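# Reseat cabinet side panel lip in rail, relatch

## Task

On the wall cabinet, the side panel has been latched while its bottom lip sits outside the rail. Get that lip properly into the rail, then latch the panel closed again, so it stays seated and latched once the robot lets go.

## Robot and tools

Robot: two seven-joint xArm arms, left_arm and right_arm, each with a two-finger parallel gripper and a wrist camera. A fixed camera stand is behind them. Cameras: cam_high, cam_left_wrist, cam_right_wrist (each 896x504 pixels).

Scene frame: origin at table-top height, halfway between the nominal arm bases; +x points out over the table, +z up, and left_arm is on the +y side (this is not the image left). Measured bases: left_arm at (+0.033, +0.395, 0) m, right_arm at (-0.021, -0.360, 0) m, both turned very slightly about z. Reported gripper positions, orientations (quat_wxyz) and velocities are in the scene frame and can be a few cm off, more when reaching far.

Gripper: the fingers point along the gripper's own +z and close along its y. end_effector_position is the spot between the pads when shut, roughly 2 cm short of the tips; while closing, the tips creep about 10 mm further along +z, mostly while the pads are more than 40 mm apart.

The 14-number row. Every moving command uses one flat row of 14 numbers, each in [-1, 1]: dx, dy, dz, rx, ry, rz, opening for left_arm, then the same seven for right_arm. Both arms are always included. The first six per arm are an offset, not a pose: they are measured from that arm's Hand target (last commanded pose) and along that Hand target's own axes. Scale: 1.0 = 0.6 m for dx/dy/dz and 180 degrees for rotation; rx, ry, rz form a single rotation vector. Sending six zeros means stay at (or return to) the Hand target. The opening is absolute: +1 fully open (0.084 m), -1 closed. A 0 opening is a real command (half open), so to keep a gripper unchanged resend its current value, shown under Tool commands or as grip_measured.

execute_actions(actions, cameras): actions is a list of actions; each action is a list of up to 15 rows, one per 1/30 s step, and a short action repeats its final row for the remaining steps. All rows of one action count from the Hand target at that action's start; the next action starts over from the new Hand target, so repeating the same offset keeps moving further. An empty actions list returns the state plus all camera images. cameras: list of names, ["all"], or [].

move(target, speed, blend, opening_speed, blocking, cameras): straight-line travel to target, which is one 14-number row or a list of up to 15 rows, every row an offset from the same starting Hand targets (not chained). speed in m/s, 0.002 to 1, default 0.25 (turning up to twice that in rad/s); one value or one per target. blend in m rounds corners of a list (0 = stop at each). opening_speed, 0.2 or more per second on the -1..+1 scale, ramps the fingers. blocking=false returns after about 0.5 s while the motion continues. The path ignores obstacles and the other arm; faster moves lag, stray and hit harder, and aiming past a contact presses harder. Max 10 s. The result adds a move: line with the ending (done, off_target, moving, held, fault) and limits (paced = clipped, held = steps withheld). done means within 3 mm and 2 degrees at rest; neither done nor off_target tells you about contact.

wait(seconds 0 to 10), stop() to brake a running move, zoom_image(camera, region [x0,y0,x1,y1] in pixels, at most 504 by 504) on the latest image, clear_fault(arm) after a reported torque fault, read_manual (licence text only), finished_scene(scene = the current scene's number), which is final.

Controller behaviour: each step the commanded pose is clipped to within 70 mm and 16 degrees of the measured gripper; the Hand target stores the clipped pose. A gripper may settle short; the next command, even zeros, re-requests it, or send the remaining gap as an offset. To release a push, command the target back beyond the gripper. Large wrist turns can swing the elbow. The clearance check blocks commands bringing the arms too close, but not fingers closing into the other arm.

Results: Joint positions (last value is the measured finger gap in m), joint torques (include gravity, have offsets and noise), grip_measured on the opening scale, Hand target, Tool commands, a Joint velocities line that may say within noise, MOTOR HOT or fault lines. To grip, command an opening clearly below grip_measured.

Avoid: slamming the panel or cabinet, hitting fixed or heavy parts, anything falling or ending off the table, arm-to-arm contact or a gripper squeezing the other's fingers. Contact torque at a joint limit (waist 42.3, shoulder 42.4, upper arm roll 27, elbow 27, forearm roll 27, wrist pitch 14.5, wrist roll 15.2 N m) or a motor saturated for 1 s causes a torque fault that freezes the arm until clear_fault. Long stretched holds or pushing at unreachable poses heat motors; at 80 °C the arm brakes for 30 to 60 s. Loose objects may be nudged occasionally. The panel must stay seated and latched after release.

Each tool is called after "Emit:" by a JSON object that holds its "fn" and its "kwargs".

## Session

Emit:
{"fn": "execute_actions", "kwargs": {"actions": []}}

Scene clock: 0.00 s.
left_arm: end_effector_position=(+0.3739, +0.5670, +0.1130) grip_measured=+1.00 end_effector_quat_wxyz=(-0.419, +0.864, +0.155, +0.232) | right_arm: end_effector_position=(+0.2147, -0.2899, +0.2996) grip_measured=+1.00 end_effector_quat_wxyz=(+0.627, -0.239, -0.650, -0.356)
Joint positions: left_arm=[1.181 -0.288 -1.043 0.359 1.517 0.651 -1.643 0.084] | right_arm=[1.474 -1.057 -1.619 0.868 0.344 1.783 -2.091 0.084]
Joint velocities: within noise
Joint torques (N m): no reading
Hand target: left_arm +0.3739, +0.5670, +0.1130; -0.419, +0.864, +0.155, +0.232 | right_arm +0.2147, -0.2899, +0.2996; +0.627, -0.239, -0.650, -0.356
Tool commands: left_gripper/opening=+1.0 right_gripper/opening=+1.0

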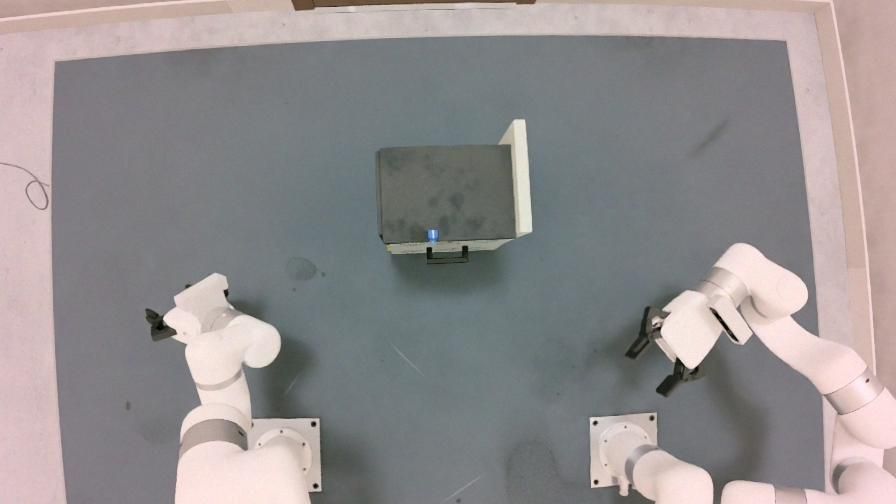

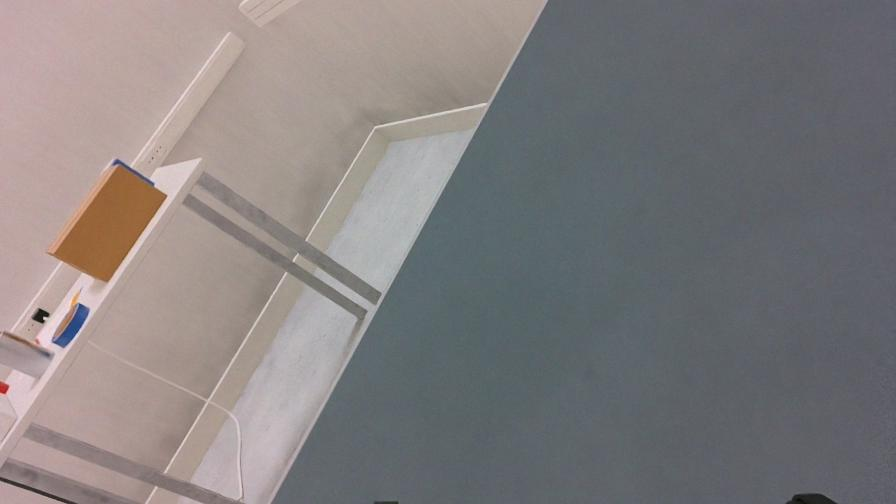

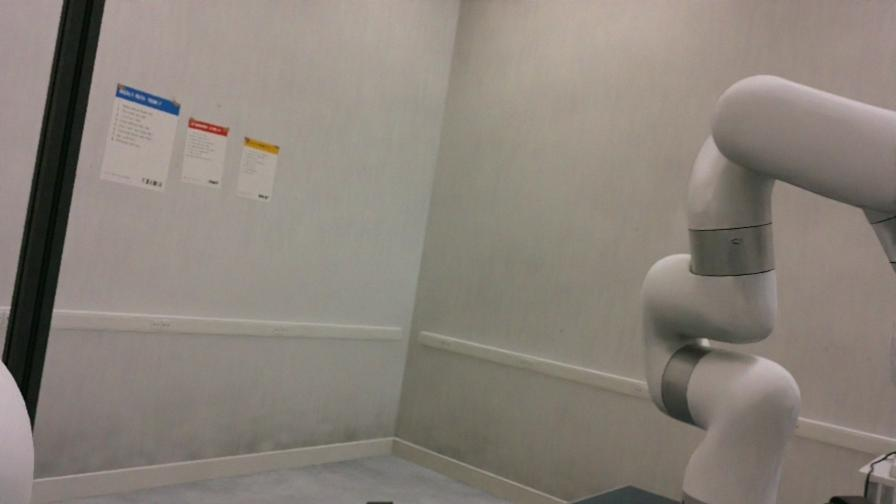

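Emit:
{"fn": "zoom_image", "kwargs": {"camera": "cam_high", "region": [360, 100, 550, 280]}}

Scaled by 2.653 from the camera's 896x504 image, which has a finer 1280x720 frame.

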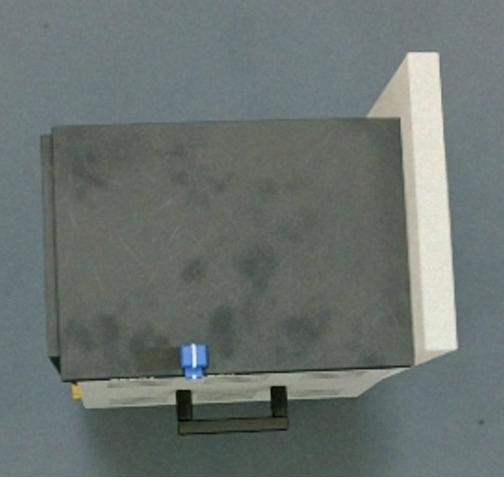

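Emit:
{"fn": "move", "kwargs": {"target": [-0.0057,0.3768,-0.8267,-0.4900,0.0182,-0.5362,0,0.1315,0.6907,0.2088,0.2506,-0.4570,-0.1658,-0.25], "speed": 0.3, "cameras": ["all"]}}

Scene clock: 68.77 s.
left_arm: end_effector_position=(+0.3409, +0.0362, +0.2327) grip_measured=-0.01 end_effector_quat_wxyz=(+0.508, +0.507, +0.492, +0.492) | right_arm: end_effector_position=(+0.4391, +0.0566, +0.4493) grip_measured=-0.27 end_effector_quat_wxyz=(+0.071, +0.014, +0.995, +0.066)
Joint positions: left_arm=[0.35 -1.585 -1.648 0.49 0.086 0.155 -3.305 0.044] | right_arm=[3.669 -0.76 -2.134 2.707 -0.776 1.906 -2.21 0.032]
Joint torques (N m): left_arm=[3.97 6.57 10.41 1.73 -4.18 2.28 -2] | right_arm=[3.65 29.04 0.69 17.6 2.31 -4.74 -2.19]
Hand target: left_arm +0.3409, +0.0362, +0.2327; +0.508, +0.507, +0.492, +0.492 | right_arm +0.4397, +0.0571, +0.4499; +0.000, +0.014, +1.000, +0.000
Off the commanded pose: left_arm 0.000 m, 0 deg | right_arm 0.001 m, 11 deg.
elbow stopped short (right arm): the move would have taken joint 4 (elbow) straighter than the controller allows.
move: off_target (right_arm)

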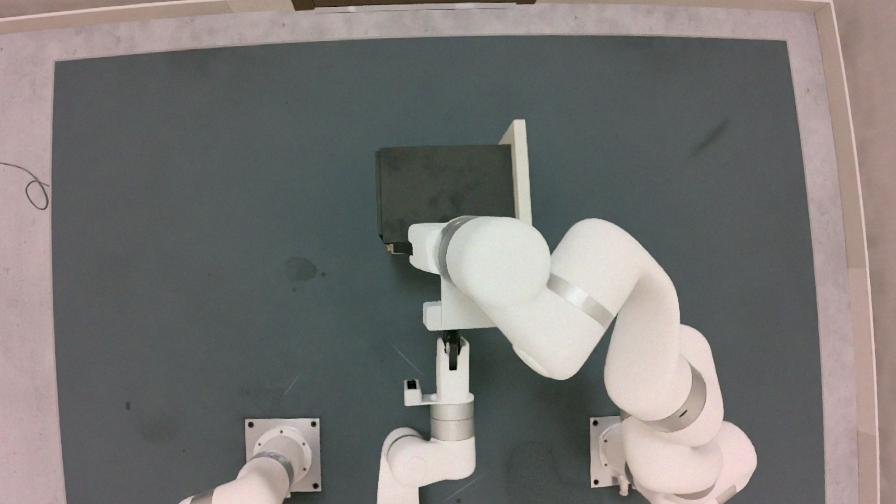

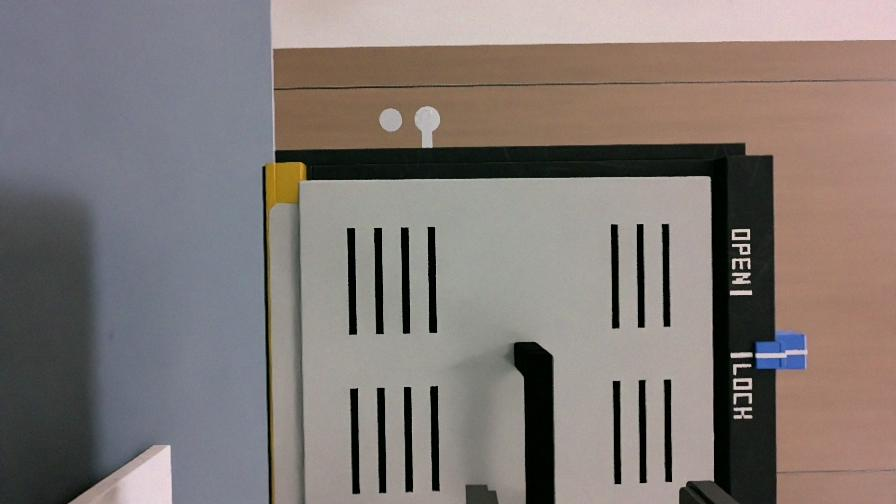

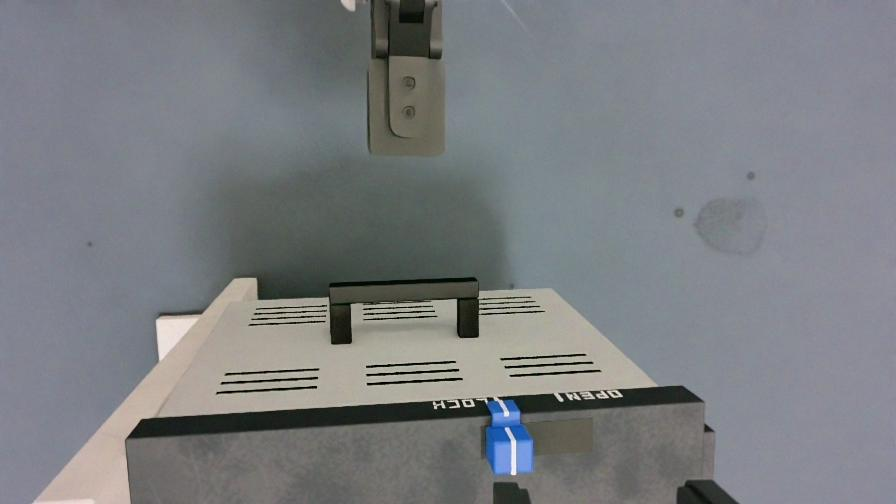

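Emit:
{"fn": "move", "kwargs": {"target": [-0.01,0.0083,0.1167,0,0,0,0,0,0,0,0,0,0,-0.25], "speed": 0.15, "cameras": ["all"]}}

Scene clock: 92.90 s.
left_arm: end_effector_position=(+0.4107, +0.0281, +0.2377) grip_measured=-0.01 end_effector_quat_wxyz=(+0.508, +0.507, +0.492, +0.492) | right_arm: end_effector_position=(+0.4391, +0.0566, +0.4493) grip_measured=-0.27 end_effector_quat_wxyz=(+0.071, +0.014, +0.995, +0.066)
Joint positions: left_arm=[0.636 -1.611 -1.622 0.592 0.089 -0.03 -3.297 0.044] | right_arm=[3.669 -0.76 -2.134 2.707 -0.776 1.906 -2.21 0.032]
Joint torques (N m): left_arm=[4.53 8.11 15.68 1.5 -1.6 -1.53 2.08] | right_arm=[3.99 29.46 0.86 17.65 2.33 -4.79 -2.22]
Hand target: left_arm +0.4107, +0.0281, +0.2377; +0.508, +0.507, +0.492, +0.492 | right_arm +0.4391, +0.0566, +0.4493; +0.071, +0.014, +0.995, +0.066 (not the last commanded pose)
Off the commanded pose: left_arm 0.000 m, 0 deg | right_arm 0.001 m, 11 deg.
move: off_target (right_arm)

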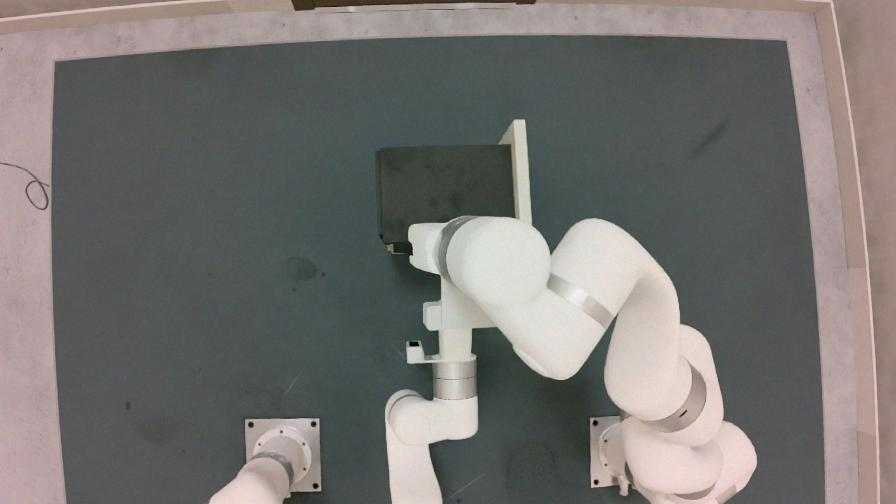

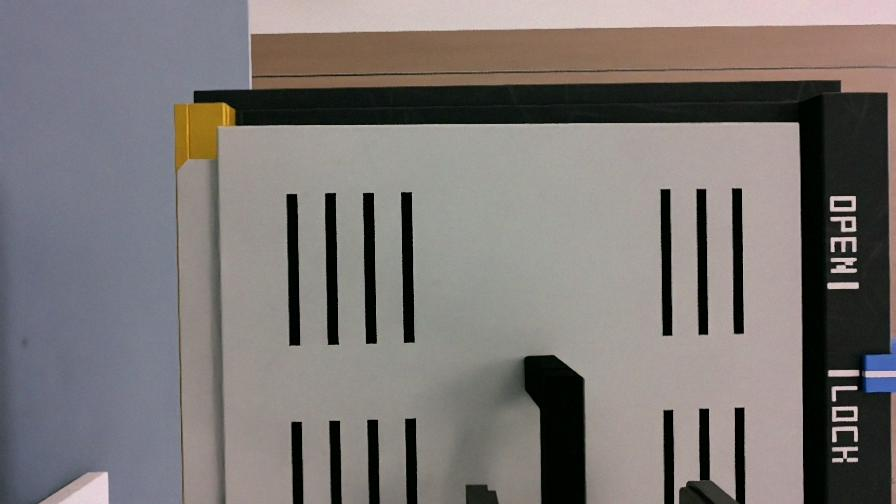

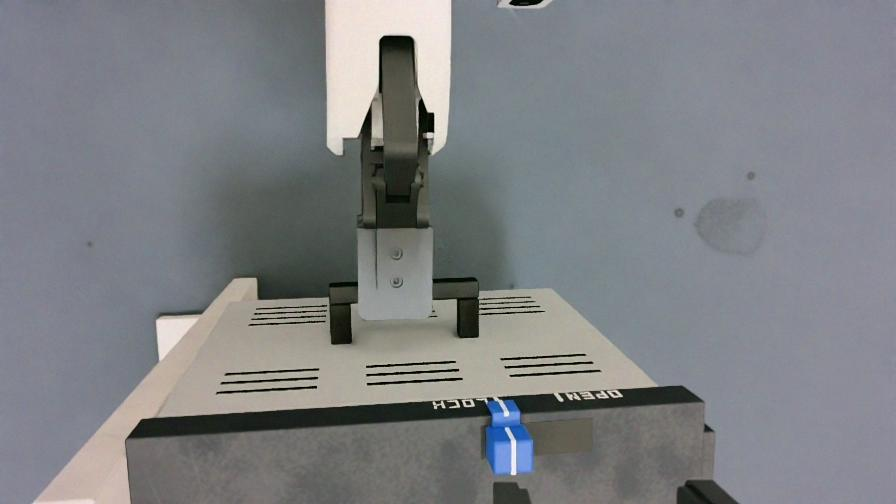

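Emit:
{"fn": "move", "kwargs": {"target": [0,-0.0025,0.0383,0,0,0,0,0.0116,-0.0111,0.0817,0.0428,0.0446,0.0004,-0.25], "speed": 0.1, "cameras": ["cam_left_wrist","cam_right_wrist"]}}

Scene clock: 107.57 s.
left_arm: end_effector_position=(+0.4109, +0.0076, +0.2365) grip_measured=-0.01 end_effector_quat_wxyz=(+0.520, +0.520, +0.479, +0.479) | right_arm: end_effector_position=(+0.4386, +0.0561, +0.3988) grip_measured=-0.27 end_effector_quat_wxyz=(+0.026, +0.015, +0.999, +0.024)
Joint positions: left_arm=[0.661 -1.622 -1.621 0.625 0.087 -0.074 -3.3 0.044] | right_arm=[3.698 -0.819 -2.238 2.707 -0.7 1.944 -2.218 0.032]
Joint torques (N m): left_arm=[-3.67 11.85 13.89 1.07 -2.04 -0.89 -0.04] | right_arm=[3.78 30.37 0.46 9.34 2.18 -4.45 -2.17]
Hand target: left_arm +0.4109, +0.0076, +0.2365; +0.520, +0.520, +0.479, +0.479 (not the last commanded pose) | right_arm +0.4391, +0.0566, +0.3993; +0.000, +0.015, +1.000, +0.000
Tool commands: left_gripper/opening=+0.0 right_gripper/opening=-0.25
Off the commanded pose: left_arm 0.030 m, 3 deg | right_arm 0.001 m, 4 deg.
TORQUE FAULT: the external load on joint 1 (waist) of the left arm reached its load limit, and that arm stopped. The contact can be on any part of that arm beyond that joint, not only on its tool. A torque fault puts only its own arm into a fault stop. That arm's remaining commands of this call were not run. The hold on joint 1 (waist) of that arm was moved back by the arm itself, up to 3 degrees, as the stop began. That arm is still stopped at the end of this call. While its stop runs, that arm, its gripper or tool too, takes no new command.
CLEAR FAULT: the left arm stays stopped (state 4) until you call clear_fault(arm="left_arm").
End effector pose when the fault began: left_arm: position (+0.4301, +0.0270, +0.2364), quat_wxyz (+0.508, +0.507, +0.492, +0.492)
Joint positions when the fault began: left_arm=[0.712 -1.622 -1.621 0.626 0.087 -0.075 -3.3 0.044]
elbow stopped short (right arm): the move would have taken joint 4 (elbow) straighter than the controller allows.
move: fault (left_arm), off_target (right_arm)
Images, in order (width x height): cam_left_wrist 896x504, cam_right_wrist 896x504.

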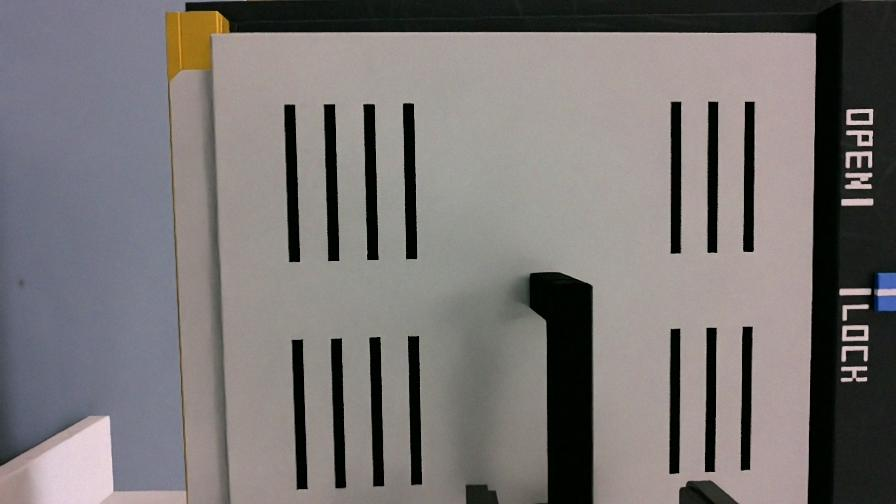

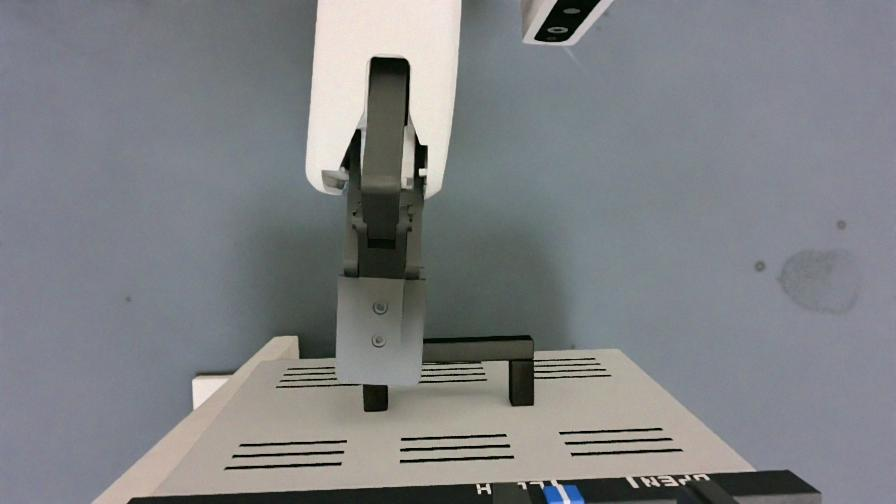

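Emit:
{"fn": "clear_fault", "kwargs": {"arm": "left_arm"}}

Emit:
{"fn": "move", "kwargs": {"target": [[0.2387,0.1058,-0.1885,0,0,0,0,0,0,0,0,0,0,-0.25],[0.5195,0.439,-0.0275,0.3925,-0.3725,0.3725,-0.25,0,0,0,0,0,0,-0.25]], "speed": 0.2, "blend": [0.03,0], "cameras": ["all"]}}

Scene clock: 133.03 s.
left_arm: end_effector_position=(+0.4109, +0.0076, +0.2365) grip_measured=-0.01 end_effector_quat_wxyz=(+0.520, +0.520, +0.479, +0.479) | right_arm: end_effector_position=(+0.4386, +0.0561, +0.3988) grip_measured=-0.27 end_effector_quat_wxyz=(+0.025, +0.015, +0.999, +0.024)
Joint positions: left_arm=[0.661 -1.622 -1.621 0.625 0.087 -0.074 -3.3 0.044] | right_arm=[3.698 -0.819 -2.238 2.707 -0.7 1.944 -2.218 0.032]
Joint torques (N m): left_arm=[-3.75 11.66 13.95 1.21 -2.2 -1.01 -0.09] | right_arm=[3.59 30.09 1.08 9.32 2.36 -4.59 -2.25]
Hand target: left_arm +0.4109, +0.0076, +0.2365; +0.520, +0.520, +0.479, +0.479 (not the last commanded pose) | right_arm +0.4391, +0.0566, +0.3993; +0.000, +0.015, +1.000, +0.000
Tool commands: left_gripper/opening=+0.0 right_gripper/opening=-0.25
Off the commanded pose: left_arm 0.030 m, 3 deg | right_arm 0.001 m, 4 deg.
TORQUE FAULT, CONTINUED: the left arm's stop, for the torque fault of joint 1 (waist) that an earlier result reported, is over. The call counts as one of the actions that you can send in this scene. The hold on joint 1 (waist) of that arm was moved back by the arm itself, up to 3 degrees, as the stop began. That arm's target is now where it stood when the stop ended, not its last command. That arm's gripper keeps its grip as last carried out, and that arm accepts commands again: back off and push less far.
CLEAR FAULT: your call cleared the left arm's torque fault. If a joint's load stays at its limit, that arm stops again at once.

Scene clock: 140.43 s.
left_arm: end_effector_position=(+0.4196, +0.3198, +0.4997) grip_measured=-0.27 end_effector_quat_wxyz=(+0.001, +1.000, -0.014, +0.001) | right_arm: end_effector_position=(+0.4386, +0.0561, +0.3988) grip_measured=-0.27 end_effector_quat_wxyz=(+0.025, +0.015, +0.999, +0.024)
Joint positions: left_arm=[-1.193 -0.187 0.868 1.804 0.151 1.921 -0.297 0.033] | right_arm=[3.698 -0.819 -2.238 2.707 -0.7 1.944 -2.218 0.032]
Joint torques (N m): left_arm=[0.94 -1.48 0.16 14.36 -2.67 -0.04 2.03] | right_arm=[3.6 30.24 0.9 9.1 2.31 -4.42 -2.08]
Hand target: left_arm +0.4196, +0.3198, +0.4997; +0.001, +1.000, -0.014, +0.001 | right_arm +0.4386, +0.0561, +0.3988; +0.025, +0.015, +0.999, +0.024 (not the last commanded pose)
Off the commanded pose: left_arm 0.000 m, 0 deg | right_arm 0.001 m, 4 deg.
move: off_target (right_arm)

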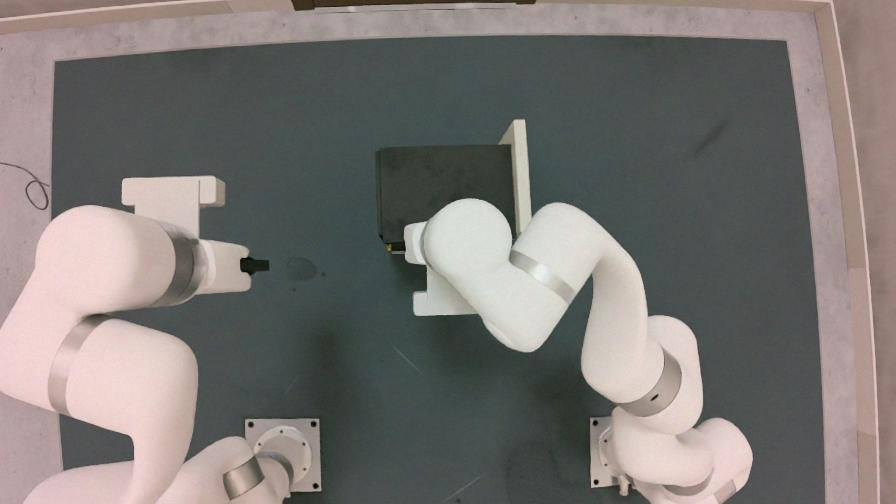

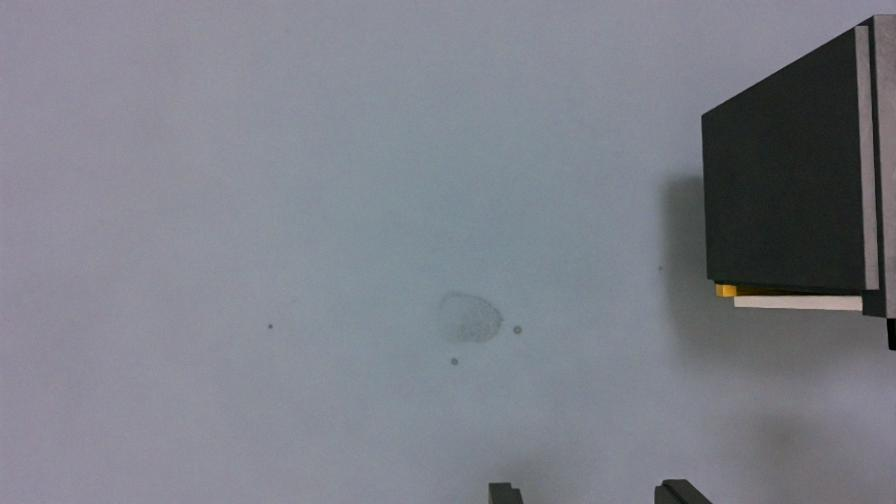

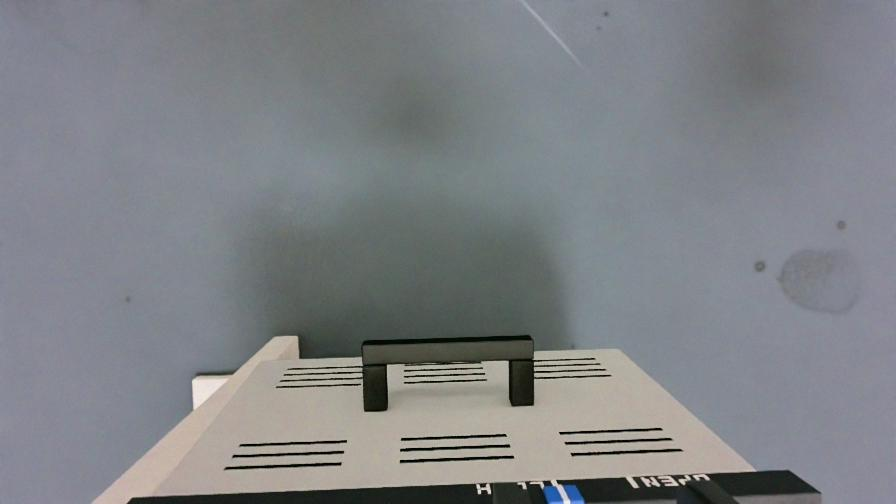

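Emit:
{"fn": "move", "kwargs": {"target": [[0,0,0,0,0,0,-0.25,0.1983,-0.039,-0.0117,-0.03,-0.03,0.03,0],[0,0,0,0,0,0,-0.25,0.1686,-0.0529,0.2647,-0.3623,-0.3809,0.3810,0]], "speed": 0.25, "blend": [0.03,0], "cameras": ["cam_high","cam_right_wrist"]}}

Scene clock: 166.70 s.
left_arm: end_effector_position=(+0.4196, +0.3198, +0.4997) grip_measured=-0.27 end_effector_quat_wxyz=(+0.001, +1.000, -0.014, +0.001) | right_arm: end_effector_position=(+0.3448, +0.0353, +0.2337) grip_measured=-0.01 end_effector_quat_wxyz=(+0.508, +0.507, +0.491, +0.493)
Joint positions: left_arm=[-1.193 -0.187 0.868 1.804 0.151 1.921 -0.297 0.032] | right_arm=[2.612 1.897 -1.451 0.779 0.833 0.29 -0.536 0.044]
Joint torques (N m): left_arm=[1.17 -1.57 0.01 14.55 -2.48 -0.05 1.98] | right_arm=[-3.14 -7 -27.57 -3.75 -1.72 1.28 1.97]
Hand target: left_arm +0.4196, +0.3198, +0.4997; +0.001, +1.000, -0.014, +0.001 | right_arm +0.3449, +0.0352, +0.2337; +0.508, +0.507, +0.491, +0.493
Off the commanded pose: left_arm 0.000 m, 0 deg | right_arm 0.000 m, 0 deg.
move: done; limits=paced
Images, in order (width x height): cam_high 896x504, cam_right_wrist 896x504.

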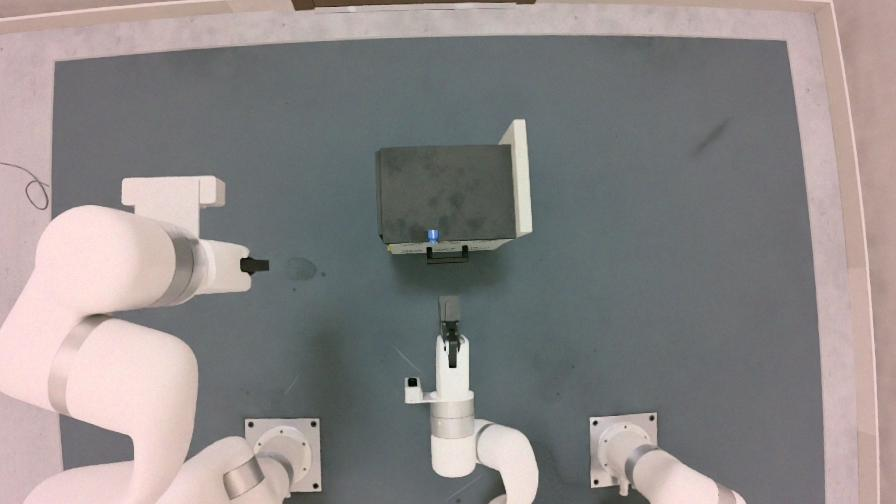

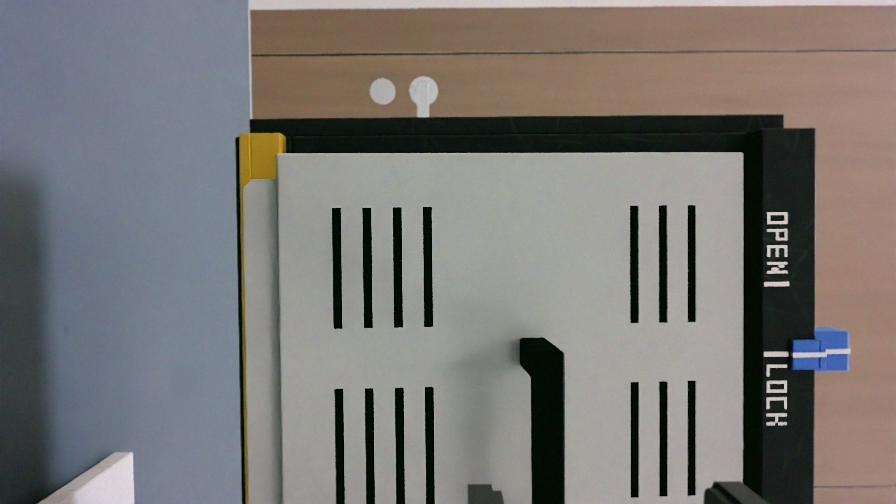

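Emit:
{"fn": "move", "kwargs": {"target": [0.0295,0.433,0.1,0,0,0,-0.25,0,-0.007,0.07,0,0,0,0], "speed": 0.15, "cameras": ["all"]}}

Scene clock: 200.80 s.
left_arm: end_effector_position=(+0.4298, +0.0595, +0.4400) grip_measured=-0.27 end_effector_quat_wxyz=(+0.001, +1.000, -0.014, +0.001) | right_arm: end_effector_position=(+0.3869, +0.0339, +0.2296) grip_measured=-0.01 end_effector_quat_wxyz=(+0.508, +0.507, +0.491, +0.493)
Joint positions: left_arm=[-1.198 0.339 0.778 2.083 -0.244 1.828 -0.53 0.032] | right_arm=[2.46 1.861 -1.443 0.841 0.863 0.183 -0.568 0.044]
Joint torques (N m): left_arm=[3.82 -16.11 0.51 14.85 -2.94 -0.06 1.61] | right_arm=[-3.04 -16.81 -20.14 -3.16 3.14 -3.63 -2.17]
Hand target: left_arm +0.4298, +0.0595, +0.4400; +0.001, +1.000, -0.014, +0.001 | right_arm +0.3869, +0.0339, +0.2296; +0.508, +0.507, +0.491, +0.493
Off the commanded pose: left_arm 0.000 m, 0 deg | right_arm 0.000 m, 0 deg.
move: done

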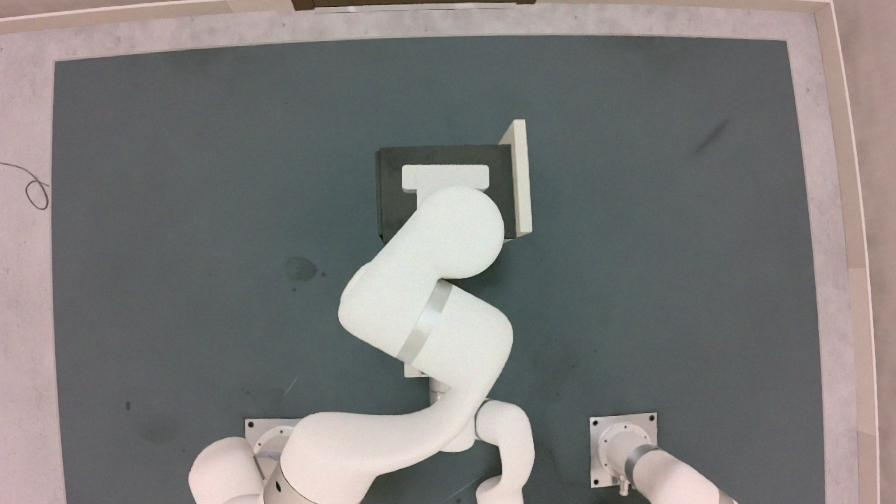

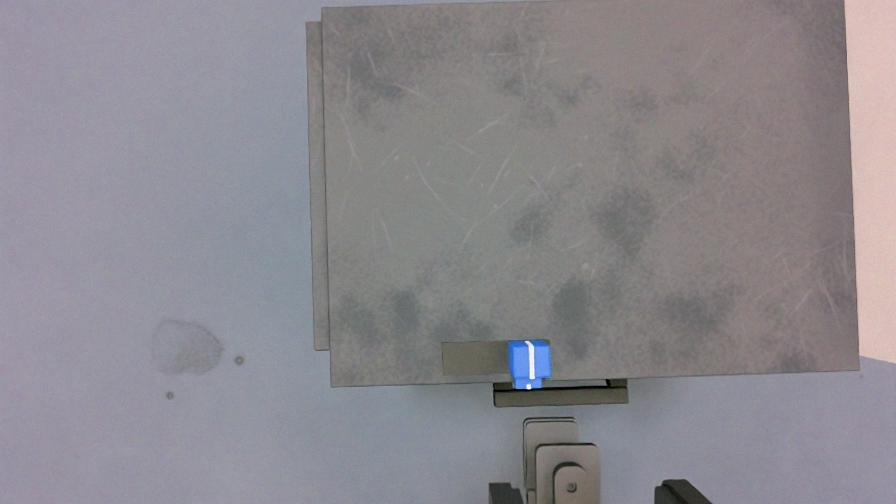

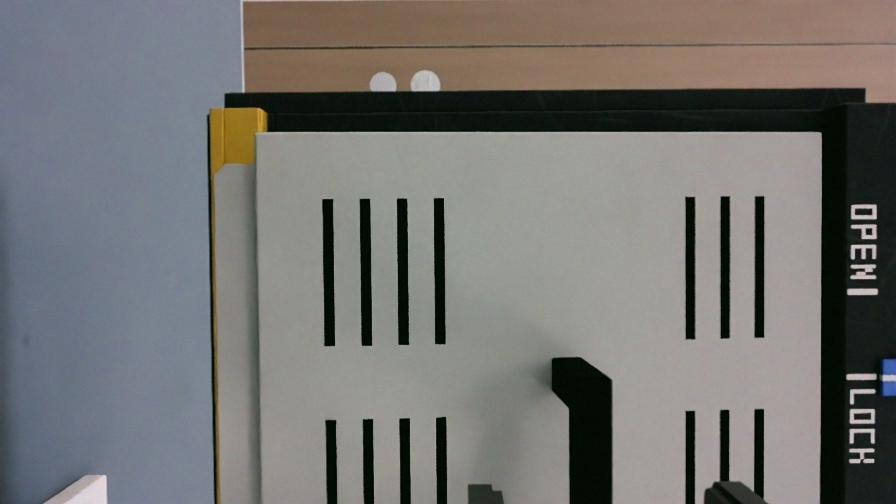

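Emit:
{"fn": "move", "kwargs": {"target": [0,0,0,0,0,0,-0.25,0,0,0.0417,0,0,0,0], "speed": 0.04, "cameras": ["cam_right_wrist"]}}

Scene clock: 205.63 s.
left_arm: end_effector_position=(+0.4298, +0.0595, +0.4400) grip_measured=-0.27 end_effector_quat_wxyz=(+0.001, +1.000, -0.014, +0.001) | right_arm: end_effector_position=(+0.4119, +0.0332, +0.2297) grip_measured=-0.01 end_effector_quat_wxyz=(+0.508, +0.507, +0.491, +0.493)
Joint positions: left_arm=[-1.198 0.339 0.778 2.084 -0.244 1.828 -0.529 0.032] | right_arm=[2.369 1.835 -1.444 0.885 0.872 0.124 -0.59 0.044]
Joint torques (N m): left_arm=[3.91 -16.12 0.6 14.92 -2.77 -0.07 2.06] | right_arm=[-3.16 -17.88 -29.05 -2.47 3.25 -3.72 -2.1]
Hand target: left_arm +0.4298, +0.0595, +0.4400; +0.001, +1.000, -0.014, +0.001 | right_arm +0.4119, +0.0332, +0.2297; +0.508, +0.507, +0.491, +0.493
Off the commanded pose: left_arm 0.000 m, 0 deg | right_arm 0.000 m, 0 deg.
move: done
Images, in order (width x height): cam_right_wrist 896x504.

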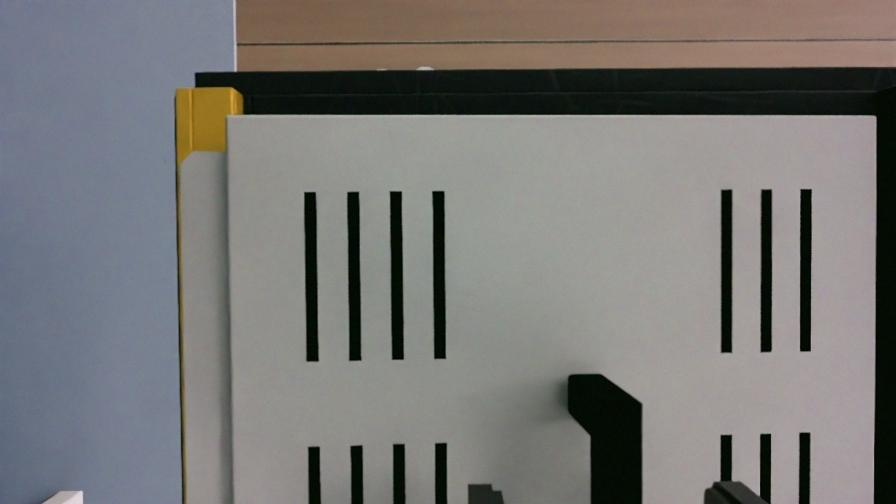

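Emit:
{"fn": "move", "kwargs": {"target": [[0,0,0,0,0,0,-0.25,0,0,0.01,0,0,0,0],[0,0,0,0,0,0,-0.25,0,0,0.01,0,0,0,-1]], "speed": 0.04, "cameras": ["cam_right_wrist"]}}

Scene clock: 210.77 s.
left_arm: end_effector_position=(+0.4298, +0.0595, +0.4400) grip_measured=-0.27 end_effector_quat_wxyz=(+0.001, +1.000, -0.014, +0.001) | right_arm: end_effector_position=(+0.4179, +0.0331, +0.2300) grip_measured=-0.79 end_effector_quat_wxyz=(+0.508, +0.507, +0.491, +0.494)
Joint positions: left_arm=[-1.198 0.339 0.778 2.084 -0.244 1.828 -0.529 0.032] | right_arm=[2.347 1.829 -1.445 0.896 0.873 0.11 -0.595 0.009]
Joint torques (N m): left_arm=[3.77 -16.15 0.71 14.95 -2.84 0.01 1.99] | right_arm=[-0.12 -14.52 -3.8 -2.47 -0.04 3.65 -1.66]
Hand target: left_arm +0.4298, +0.0595, +0.4400; +0.001, +1.000, -0.014, +0.001 | right_arm +0.4179, +0.0330, +0.2297; +0.508, +0.507, +0.491, +0.493
Off the commanded pose: left_arm 0.000 m, 0 deg | right_arm 0.000 m, 0 deg.
move: done
Images, in order (width x height): cam_right_wrist 896x504.

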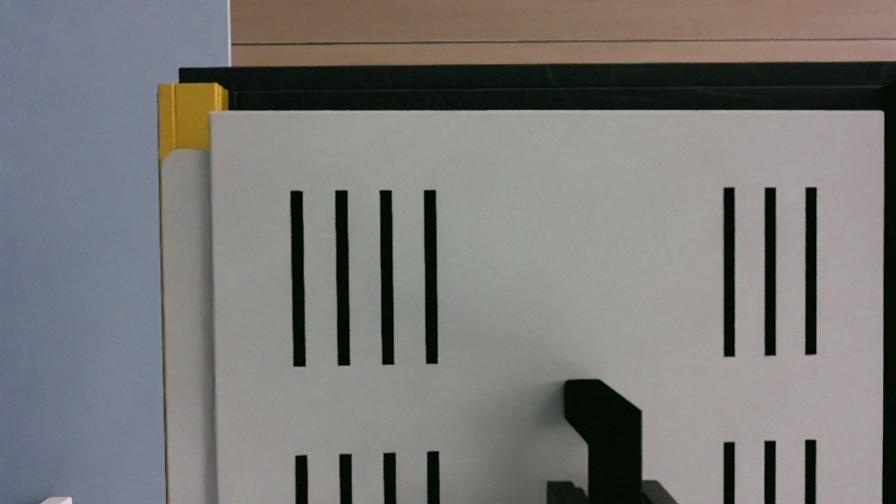

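Emit:
{"fn": "move", "kwargs": {"target": [[0.05,-0.0023,0,0,0,0,-0.25,0,0,0,0,0,0,-1],[0.05,-0.0023,0.1483,0,0,0,-0.25,0,0,0,0,0,0,-1],[0.05,-0.0517,0.1483,0,0,0,-0.25,0,0,0,0,0,0,-1]], "speed": [0.12,0.1,0.06], "cameras": ["cam_left_wrist","cam_right_wrist"]}}

Scene clock: 221.70 s.
left_arm: end_effector_position=(+0.4609, +0.0897, +0.3510) grip_measured=-0.26 end_effector_quat_wxyz=(+0.000, +1.000, -0.014, +0.001) | right_arm: end_effector_position=(+0.4180, +0.0326, +0.2294) grip_measured=-0.80 end_effector_quat_wxyz=(+0.508, +0.508, +0.491, +0.493)
Joint positions: left_arm=[-1.262 0.239 0.812 1.686 -0.173 1.52 -0.472 0.033] | right_arm=[2.347 1.829 -1.444 0.896 0.873 0.112 -0.595 0.009]
Joint torques (N m): left_arm=[-2.77 -21.58 4.72 11.08 3.44 -3.52 1.98] | right_arm=[-5.42 -15.31 -34.84 -4.85 2.72 -4.94 0.03]
Hand target: left_arm +0.4608, +0.0896, +0.3510; +0.001, +1.000, -0.014, +0.001 | right_arm +0.4179, +0.0330, +0.2297; +0.508, +0.507, +0.491, +0.493
Off the commanded pose: left_arm 0.000 m, 0 deg | right_arm 0.001 m, 0 deg.
move: done
Images, in order (width x height): cam_left_wrist 896x504, cam_right_wrist 896x504.

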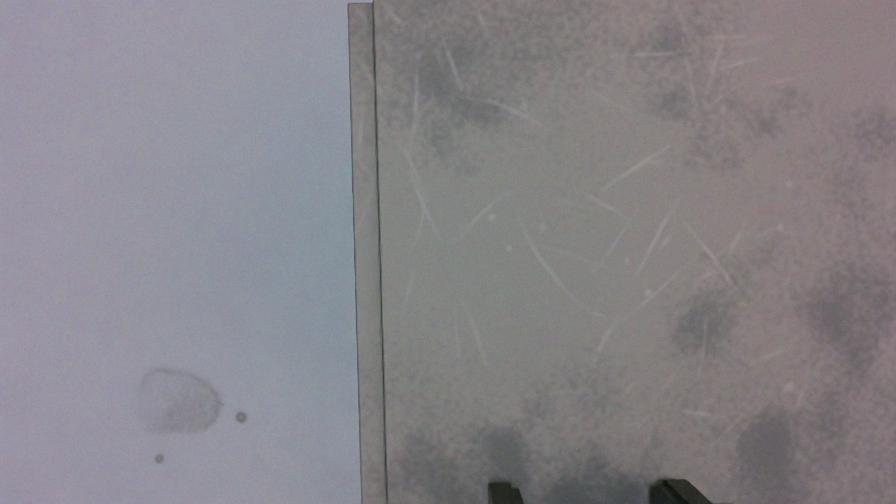

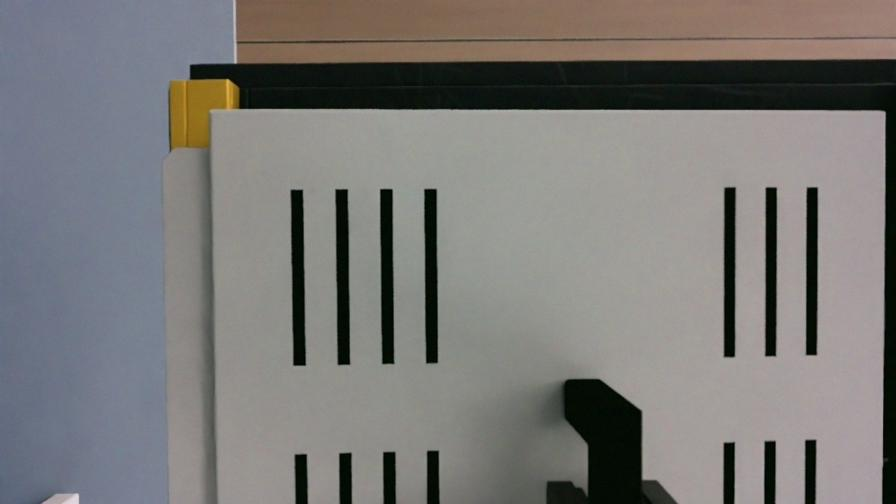

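Emit:
{"fn": "move", "kwargs": {"target": [[0,0,-0.0833,0,0,0,-0.25,0,0,-0.05,0,0,0,-1],[-0.117,0,-0.0833,0,0,0,-0.25,0,0.0443,-0.0598,-0.0833,0,0,-1],[-0.117,0,-0.0833,0,0,0,-0.25,0,0.0443,-0.022,-0.0833,0,0,-1]], "speed": [0.06,0.1,0.06], "blend": [0.004,0.004,0], "cameras": ["cam_left_wrist","cam_right_wrist"]}}

Scene clock: 232.67 s.
left_arm: end_effector_position=(+0.3906, +0.0917, +0.4009) grip_measured=-0.27 end_effector_quat_wxyz=(+0.001, +1.000, -0.014, +0.001) | right_arm: end_effector_position=(+0.4045, +0.0334, +0.2563) grip_measured=-0.80 end_effector_quat_wxyz=(+0.570, +0.437, +0.423, +0.553) end_effector_velocity=(+0.001, +0.000, +0.000) end_effector_angular_velocity=(-0.001, +0.000, +0.001)
Joint positions: left_arm=[-1.412 0.006 0.757 1.619 -0.004 1.613 -0.671 0.032] | right_arm=[2.399 2.094 -1.497 0.857 0.555 0.154 -0.143 0.009]
Joint velocities: left_arm=[within noise] | right_arm=[-0.005 0.001 -0.001 0.003 -0.001 -0.003 0.001 0]
Joint torques (N m): left_arm=[-3.98 -16.75 -2.09 10.84 2.9 -3.85 -2.03] | right_arm=[-10.43 3.41 -28.3 -5.9 -1.64 -3.51 1.96]
Hand target: left_arm +0.3906, +0.0917, +0.4009; +0.001, +1.000, -0.014, +0.001 | right_arm +0.4046, +0.0333, +0.2562; +0.570, +0.437, +0.423, +0.553
Off the commanded pose: left_arm 0.000 m, 0 deg | right_arm 0.000 m, 0 deg.
joint sent to its limit (right arm) — joint 2 (shoulder), upper limit. The joint targets still meet the commanded pose.
move: done
Images, in order (width x height): cam_left_wrist 896x504, cam_right_wrist 896x504.

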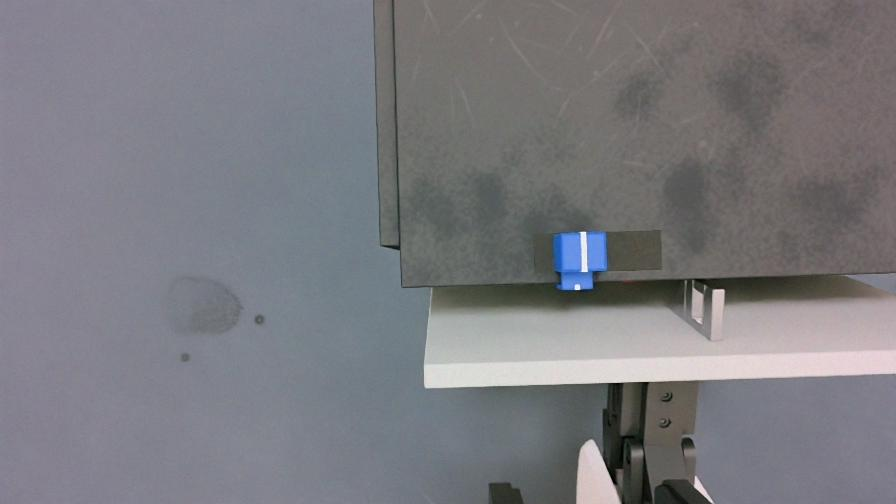

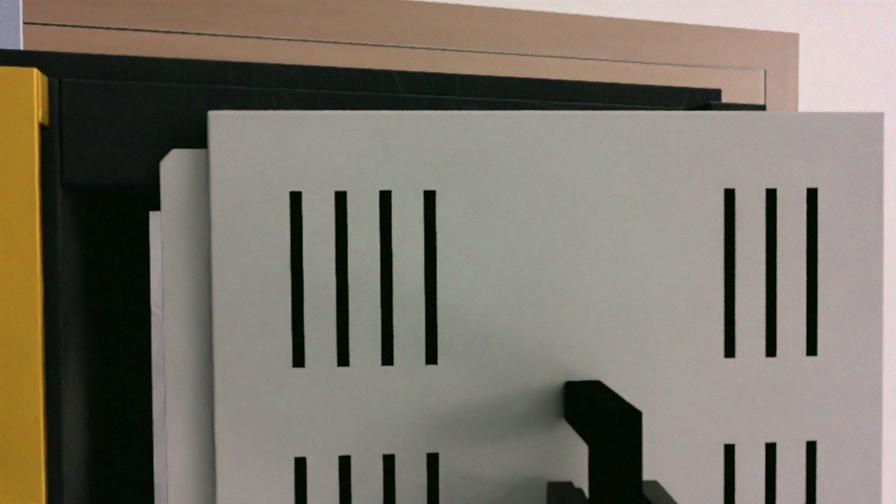

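Emit:
{"fn": "move", "kwargs": {"target": [0,0,0,0,0,0,-0.25,0,-0.0419,-0.0113,0,0,0,-1], "speed": 0.05, "cameras": ["cam_right_wrist"]}}

Scene clock: 237.23 s.
left_arm: end_effector_position=(+0.3906, +0.0917, +0.4009) grip_measured=-0.27 end_effector_quat_wxyz=(+0.001, +1.000, -0.014, +0.001) | right_arm: end_effector_position=(+0.4046, +0.0334, +0.2302) grip_measured=-0.80 end_effector_quat_wxyz=(+0.570, +0.437, +0.423, +0.553)
Joint positions: left_arm=[-1.412 0.006 0.757 1.619 -0.004 1.613 -0.671 0.032] | right_arm=[2.422 2.095 -1.457 0.861 0.398 0.166 0.035 0.009]
Joint torques (N m): left_arm=[-3.78 -16.73 -2.18 10.88 2.78 -3.78 -2.05] | right_arm=[3.89 3.28 -20.38 -9.87 -1.37 3.55 1.98]
Hand target: left_arm +0.3906, +0.0917, +0.4009; +0.001, +1.000, -0.014, +0.001 | right_arm +0.4046, +0.0334, +0.2302; +0.570, +0.437, +0.423, +0.553
Off the commanded pose: left_arm 0.000 m, 0 deg | right_arm 0.000 m, 0 deg.
joint sent to its limit (right arm) — joint 2 (shoulder), upper limit. The joint targets still meet the commanded pose.
move: done
Images, in order (width x height): cam_right_wrist 896x504.

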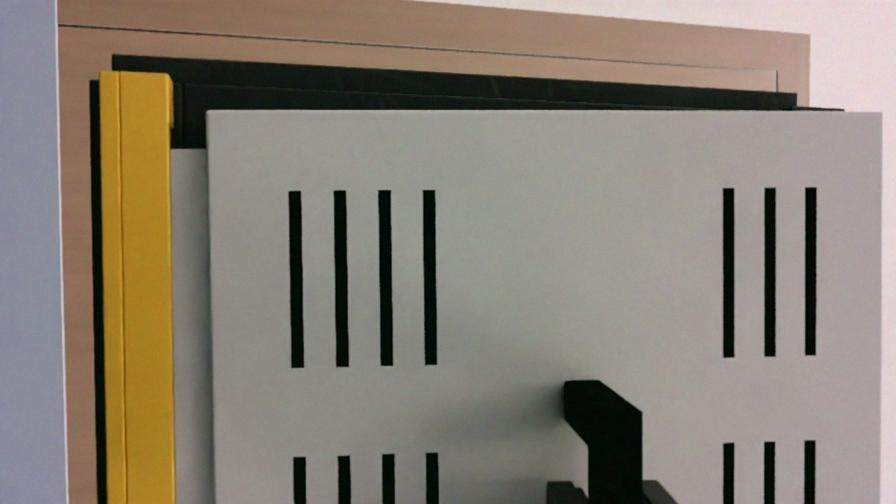

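Emit:
{"fn": "move", "kwargs": {"target": [[0,0,0,0,0,0,-0.25,0,-0.0012,0.0174,0.0389,0,0,-1],[0,0,0,0,0,0,-0.25,0,-0.0055,0.0243,0.0556,0,0,-1]], "speed": 0.04, "blend": [0.002,0], "cameras": ["cam_left_wrist","cam_right_wrist"]}}

Scene clock: 244.77 s.
left_arm: end_effector_position=(+0.3906, +0.0917, +0.4009) grip_measured=-0.27 end_effector_quat_wxyz=(+0.001, +1.000, -0.014, +0.001) | right_arm: end_effector_position=(+0.4196, +0.0329, +0.2309) grip_measured=-0.80 end_effector_quat_wxyz=(+0.529, +0.485, +0.469, +0.514)
Joint positions: left_arm=[-1.412 0.006 0.757 1.619 -0.004 1.613 -0.671 0.032] | right_arm=[2.347 1.828 -1.47 0.849 0.365 0.052 -0.109 0.009]
Joint torques (N m): left_arm=[-3.78 -16.73 -2.08 10.95 2.84 -3.78 -1.95] | right_arm=[-3.13 -17.44 -28 -2.07 -1.29 -2.68 -2.31]
Hand target: left_arm +0.3906, +0.0917, +0.4009; +0.001, +1.000, -0.014, +0.001 | right_arm +0.4196, +0.0329, +0.2308; +0.529, +0.485, +0.469, +0.514
Off the commanded pose: left_arm 0.000 m, 0 deg | right_arm 0.000 m, 0 deg.
move: done
Images, in order (width x height): cam_left_wrist 896x504, cam_right_wrist 896x504.

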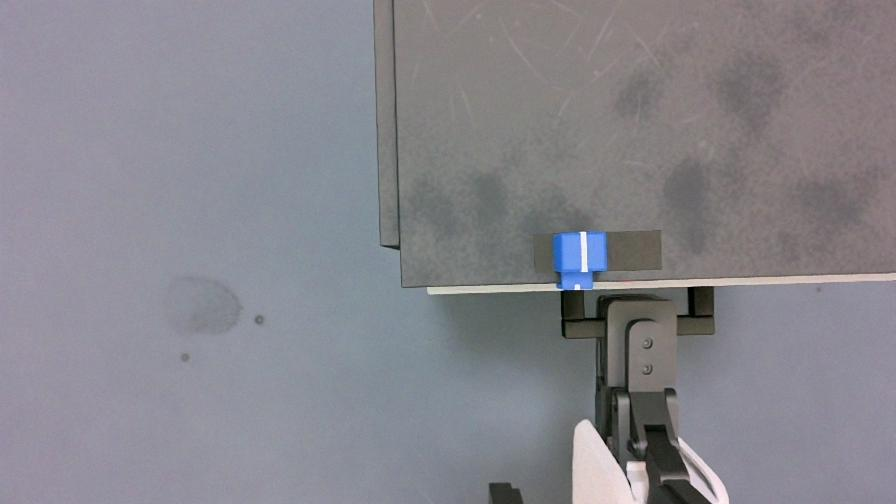

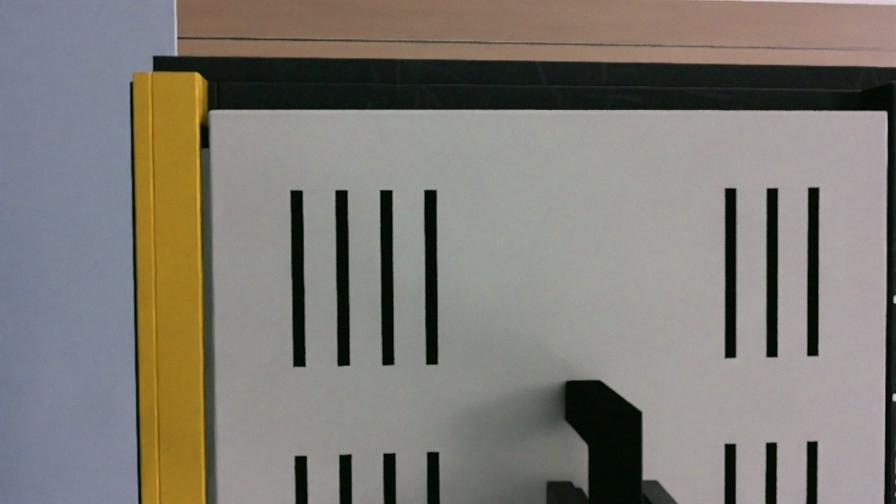

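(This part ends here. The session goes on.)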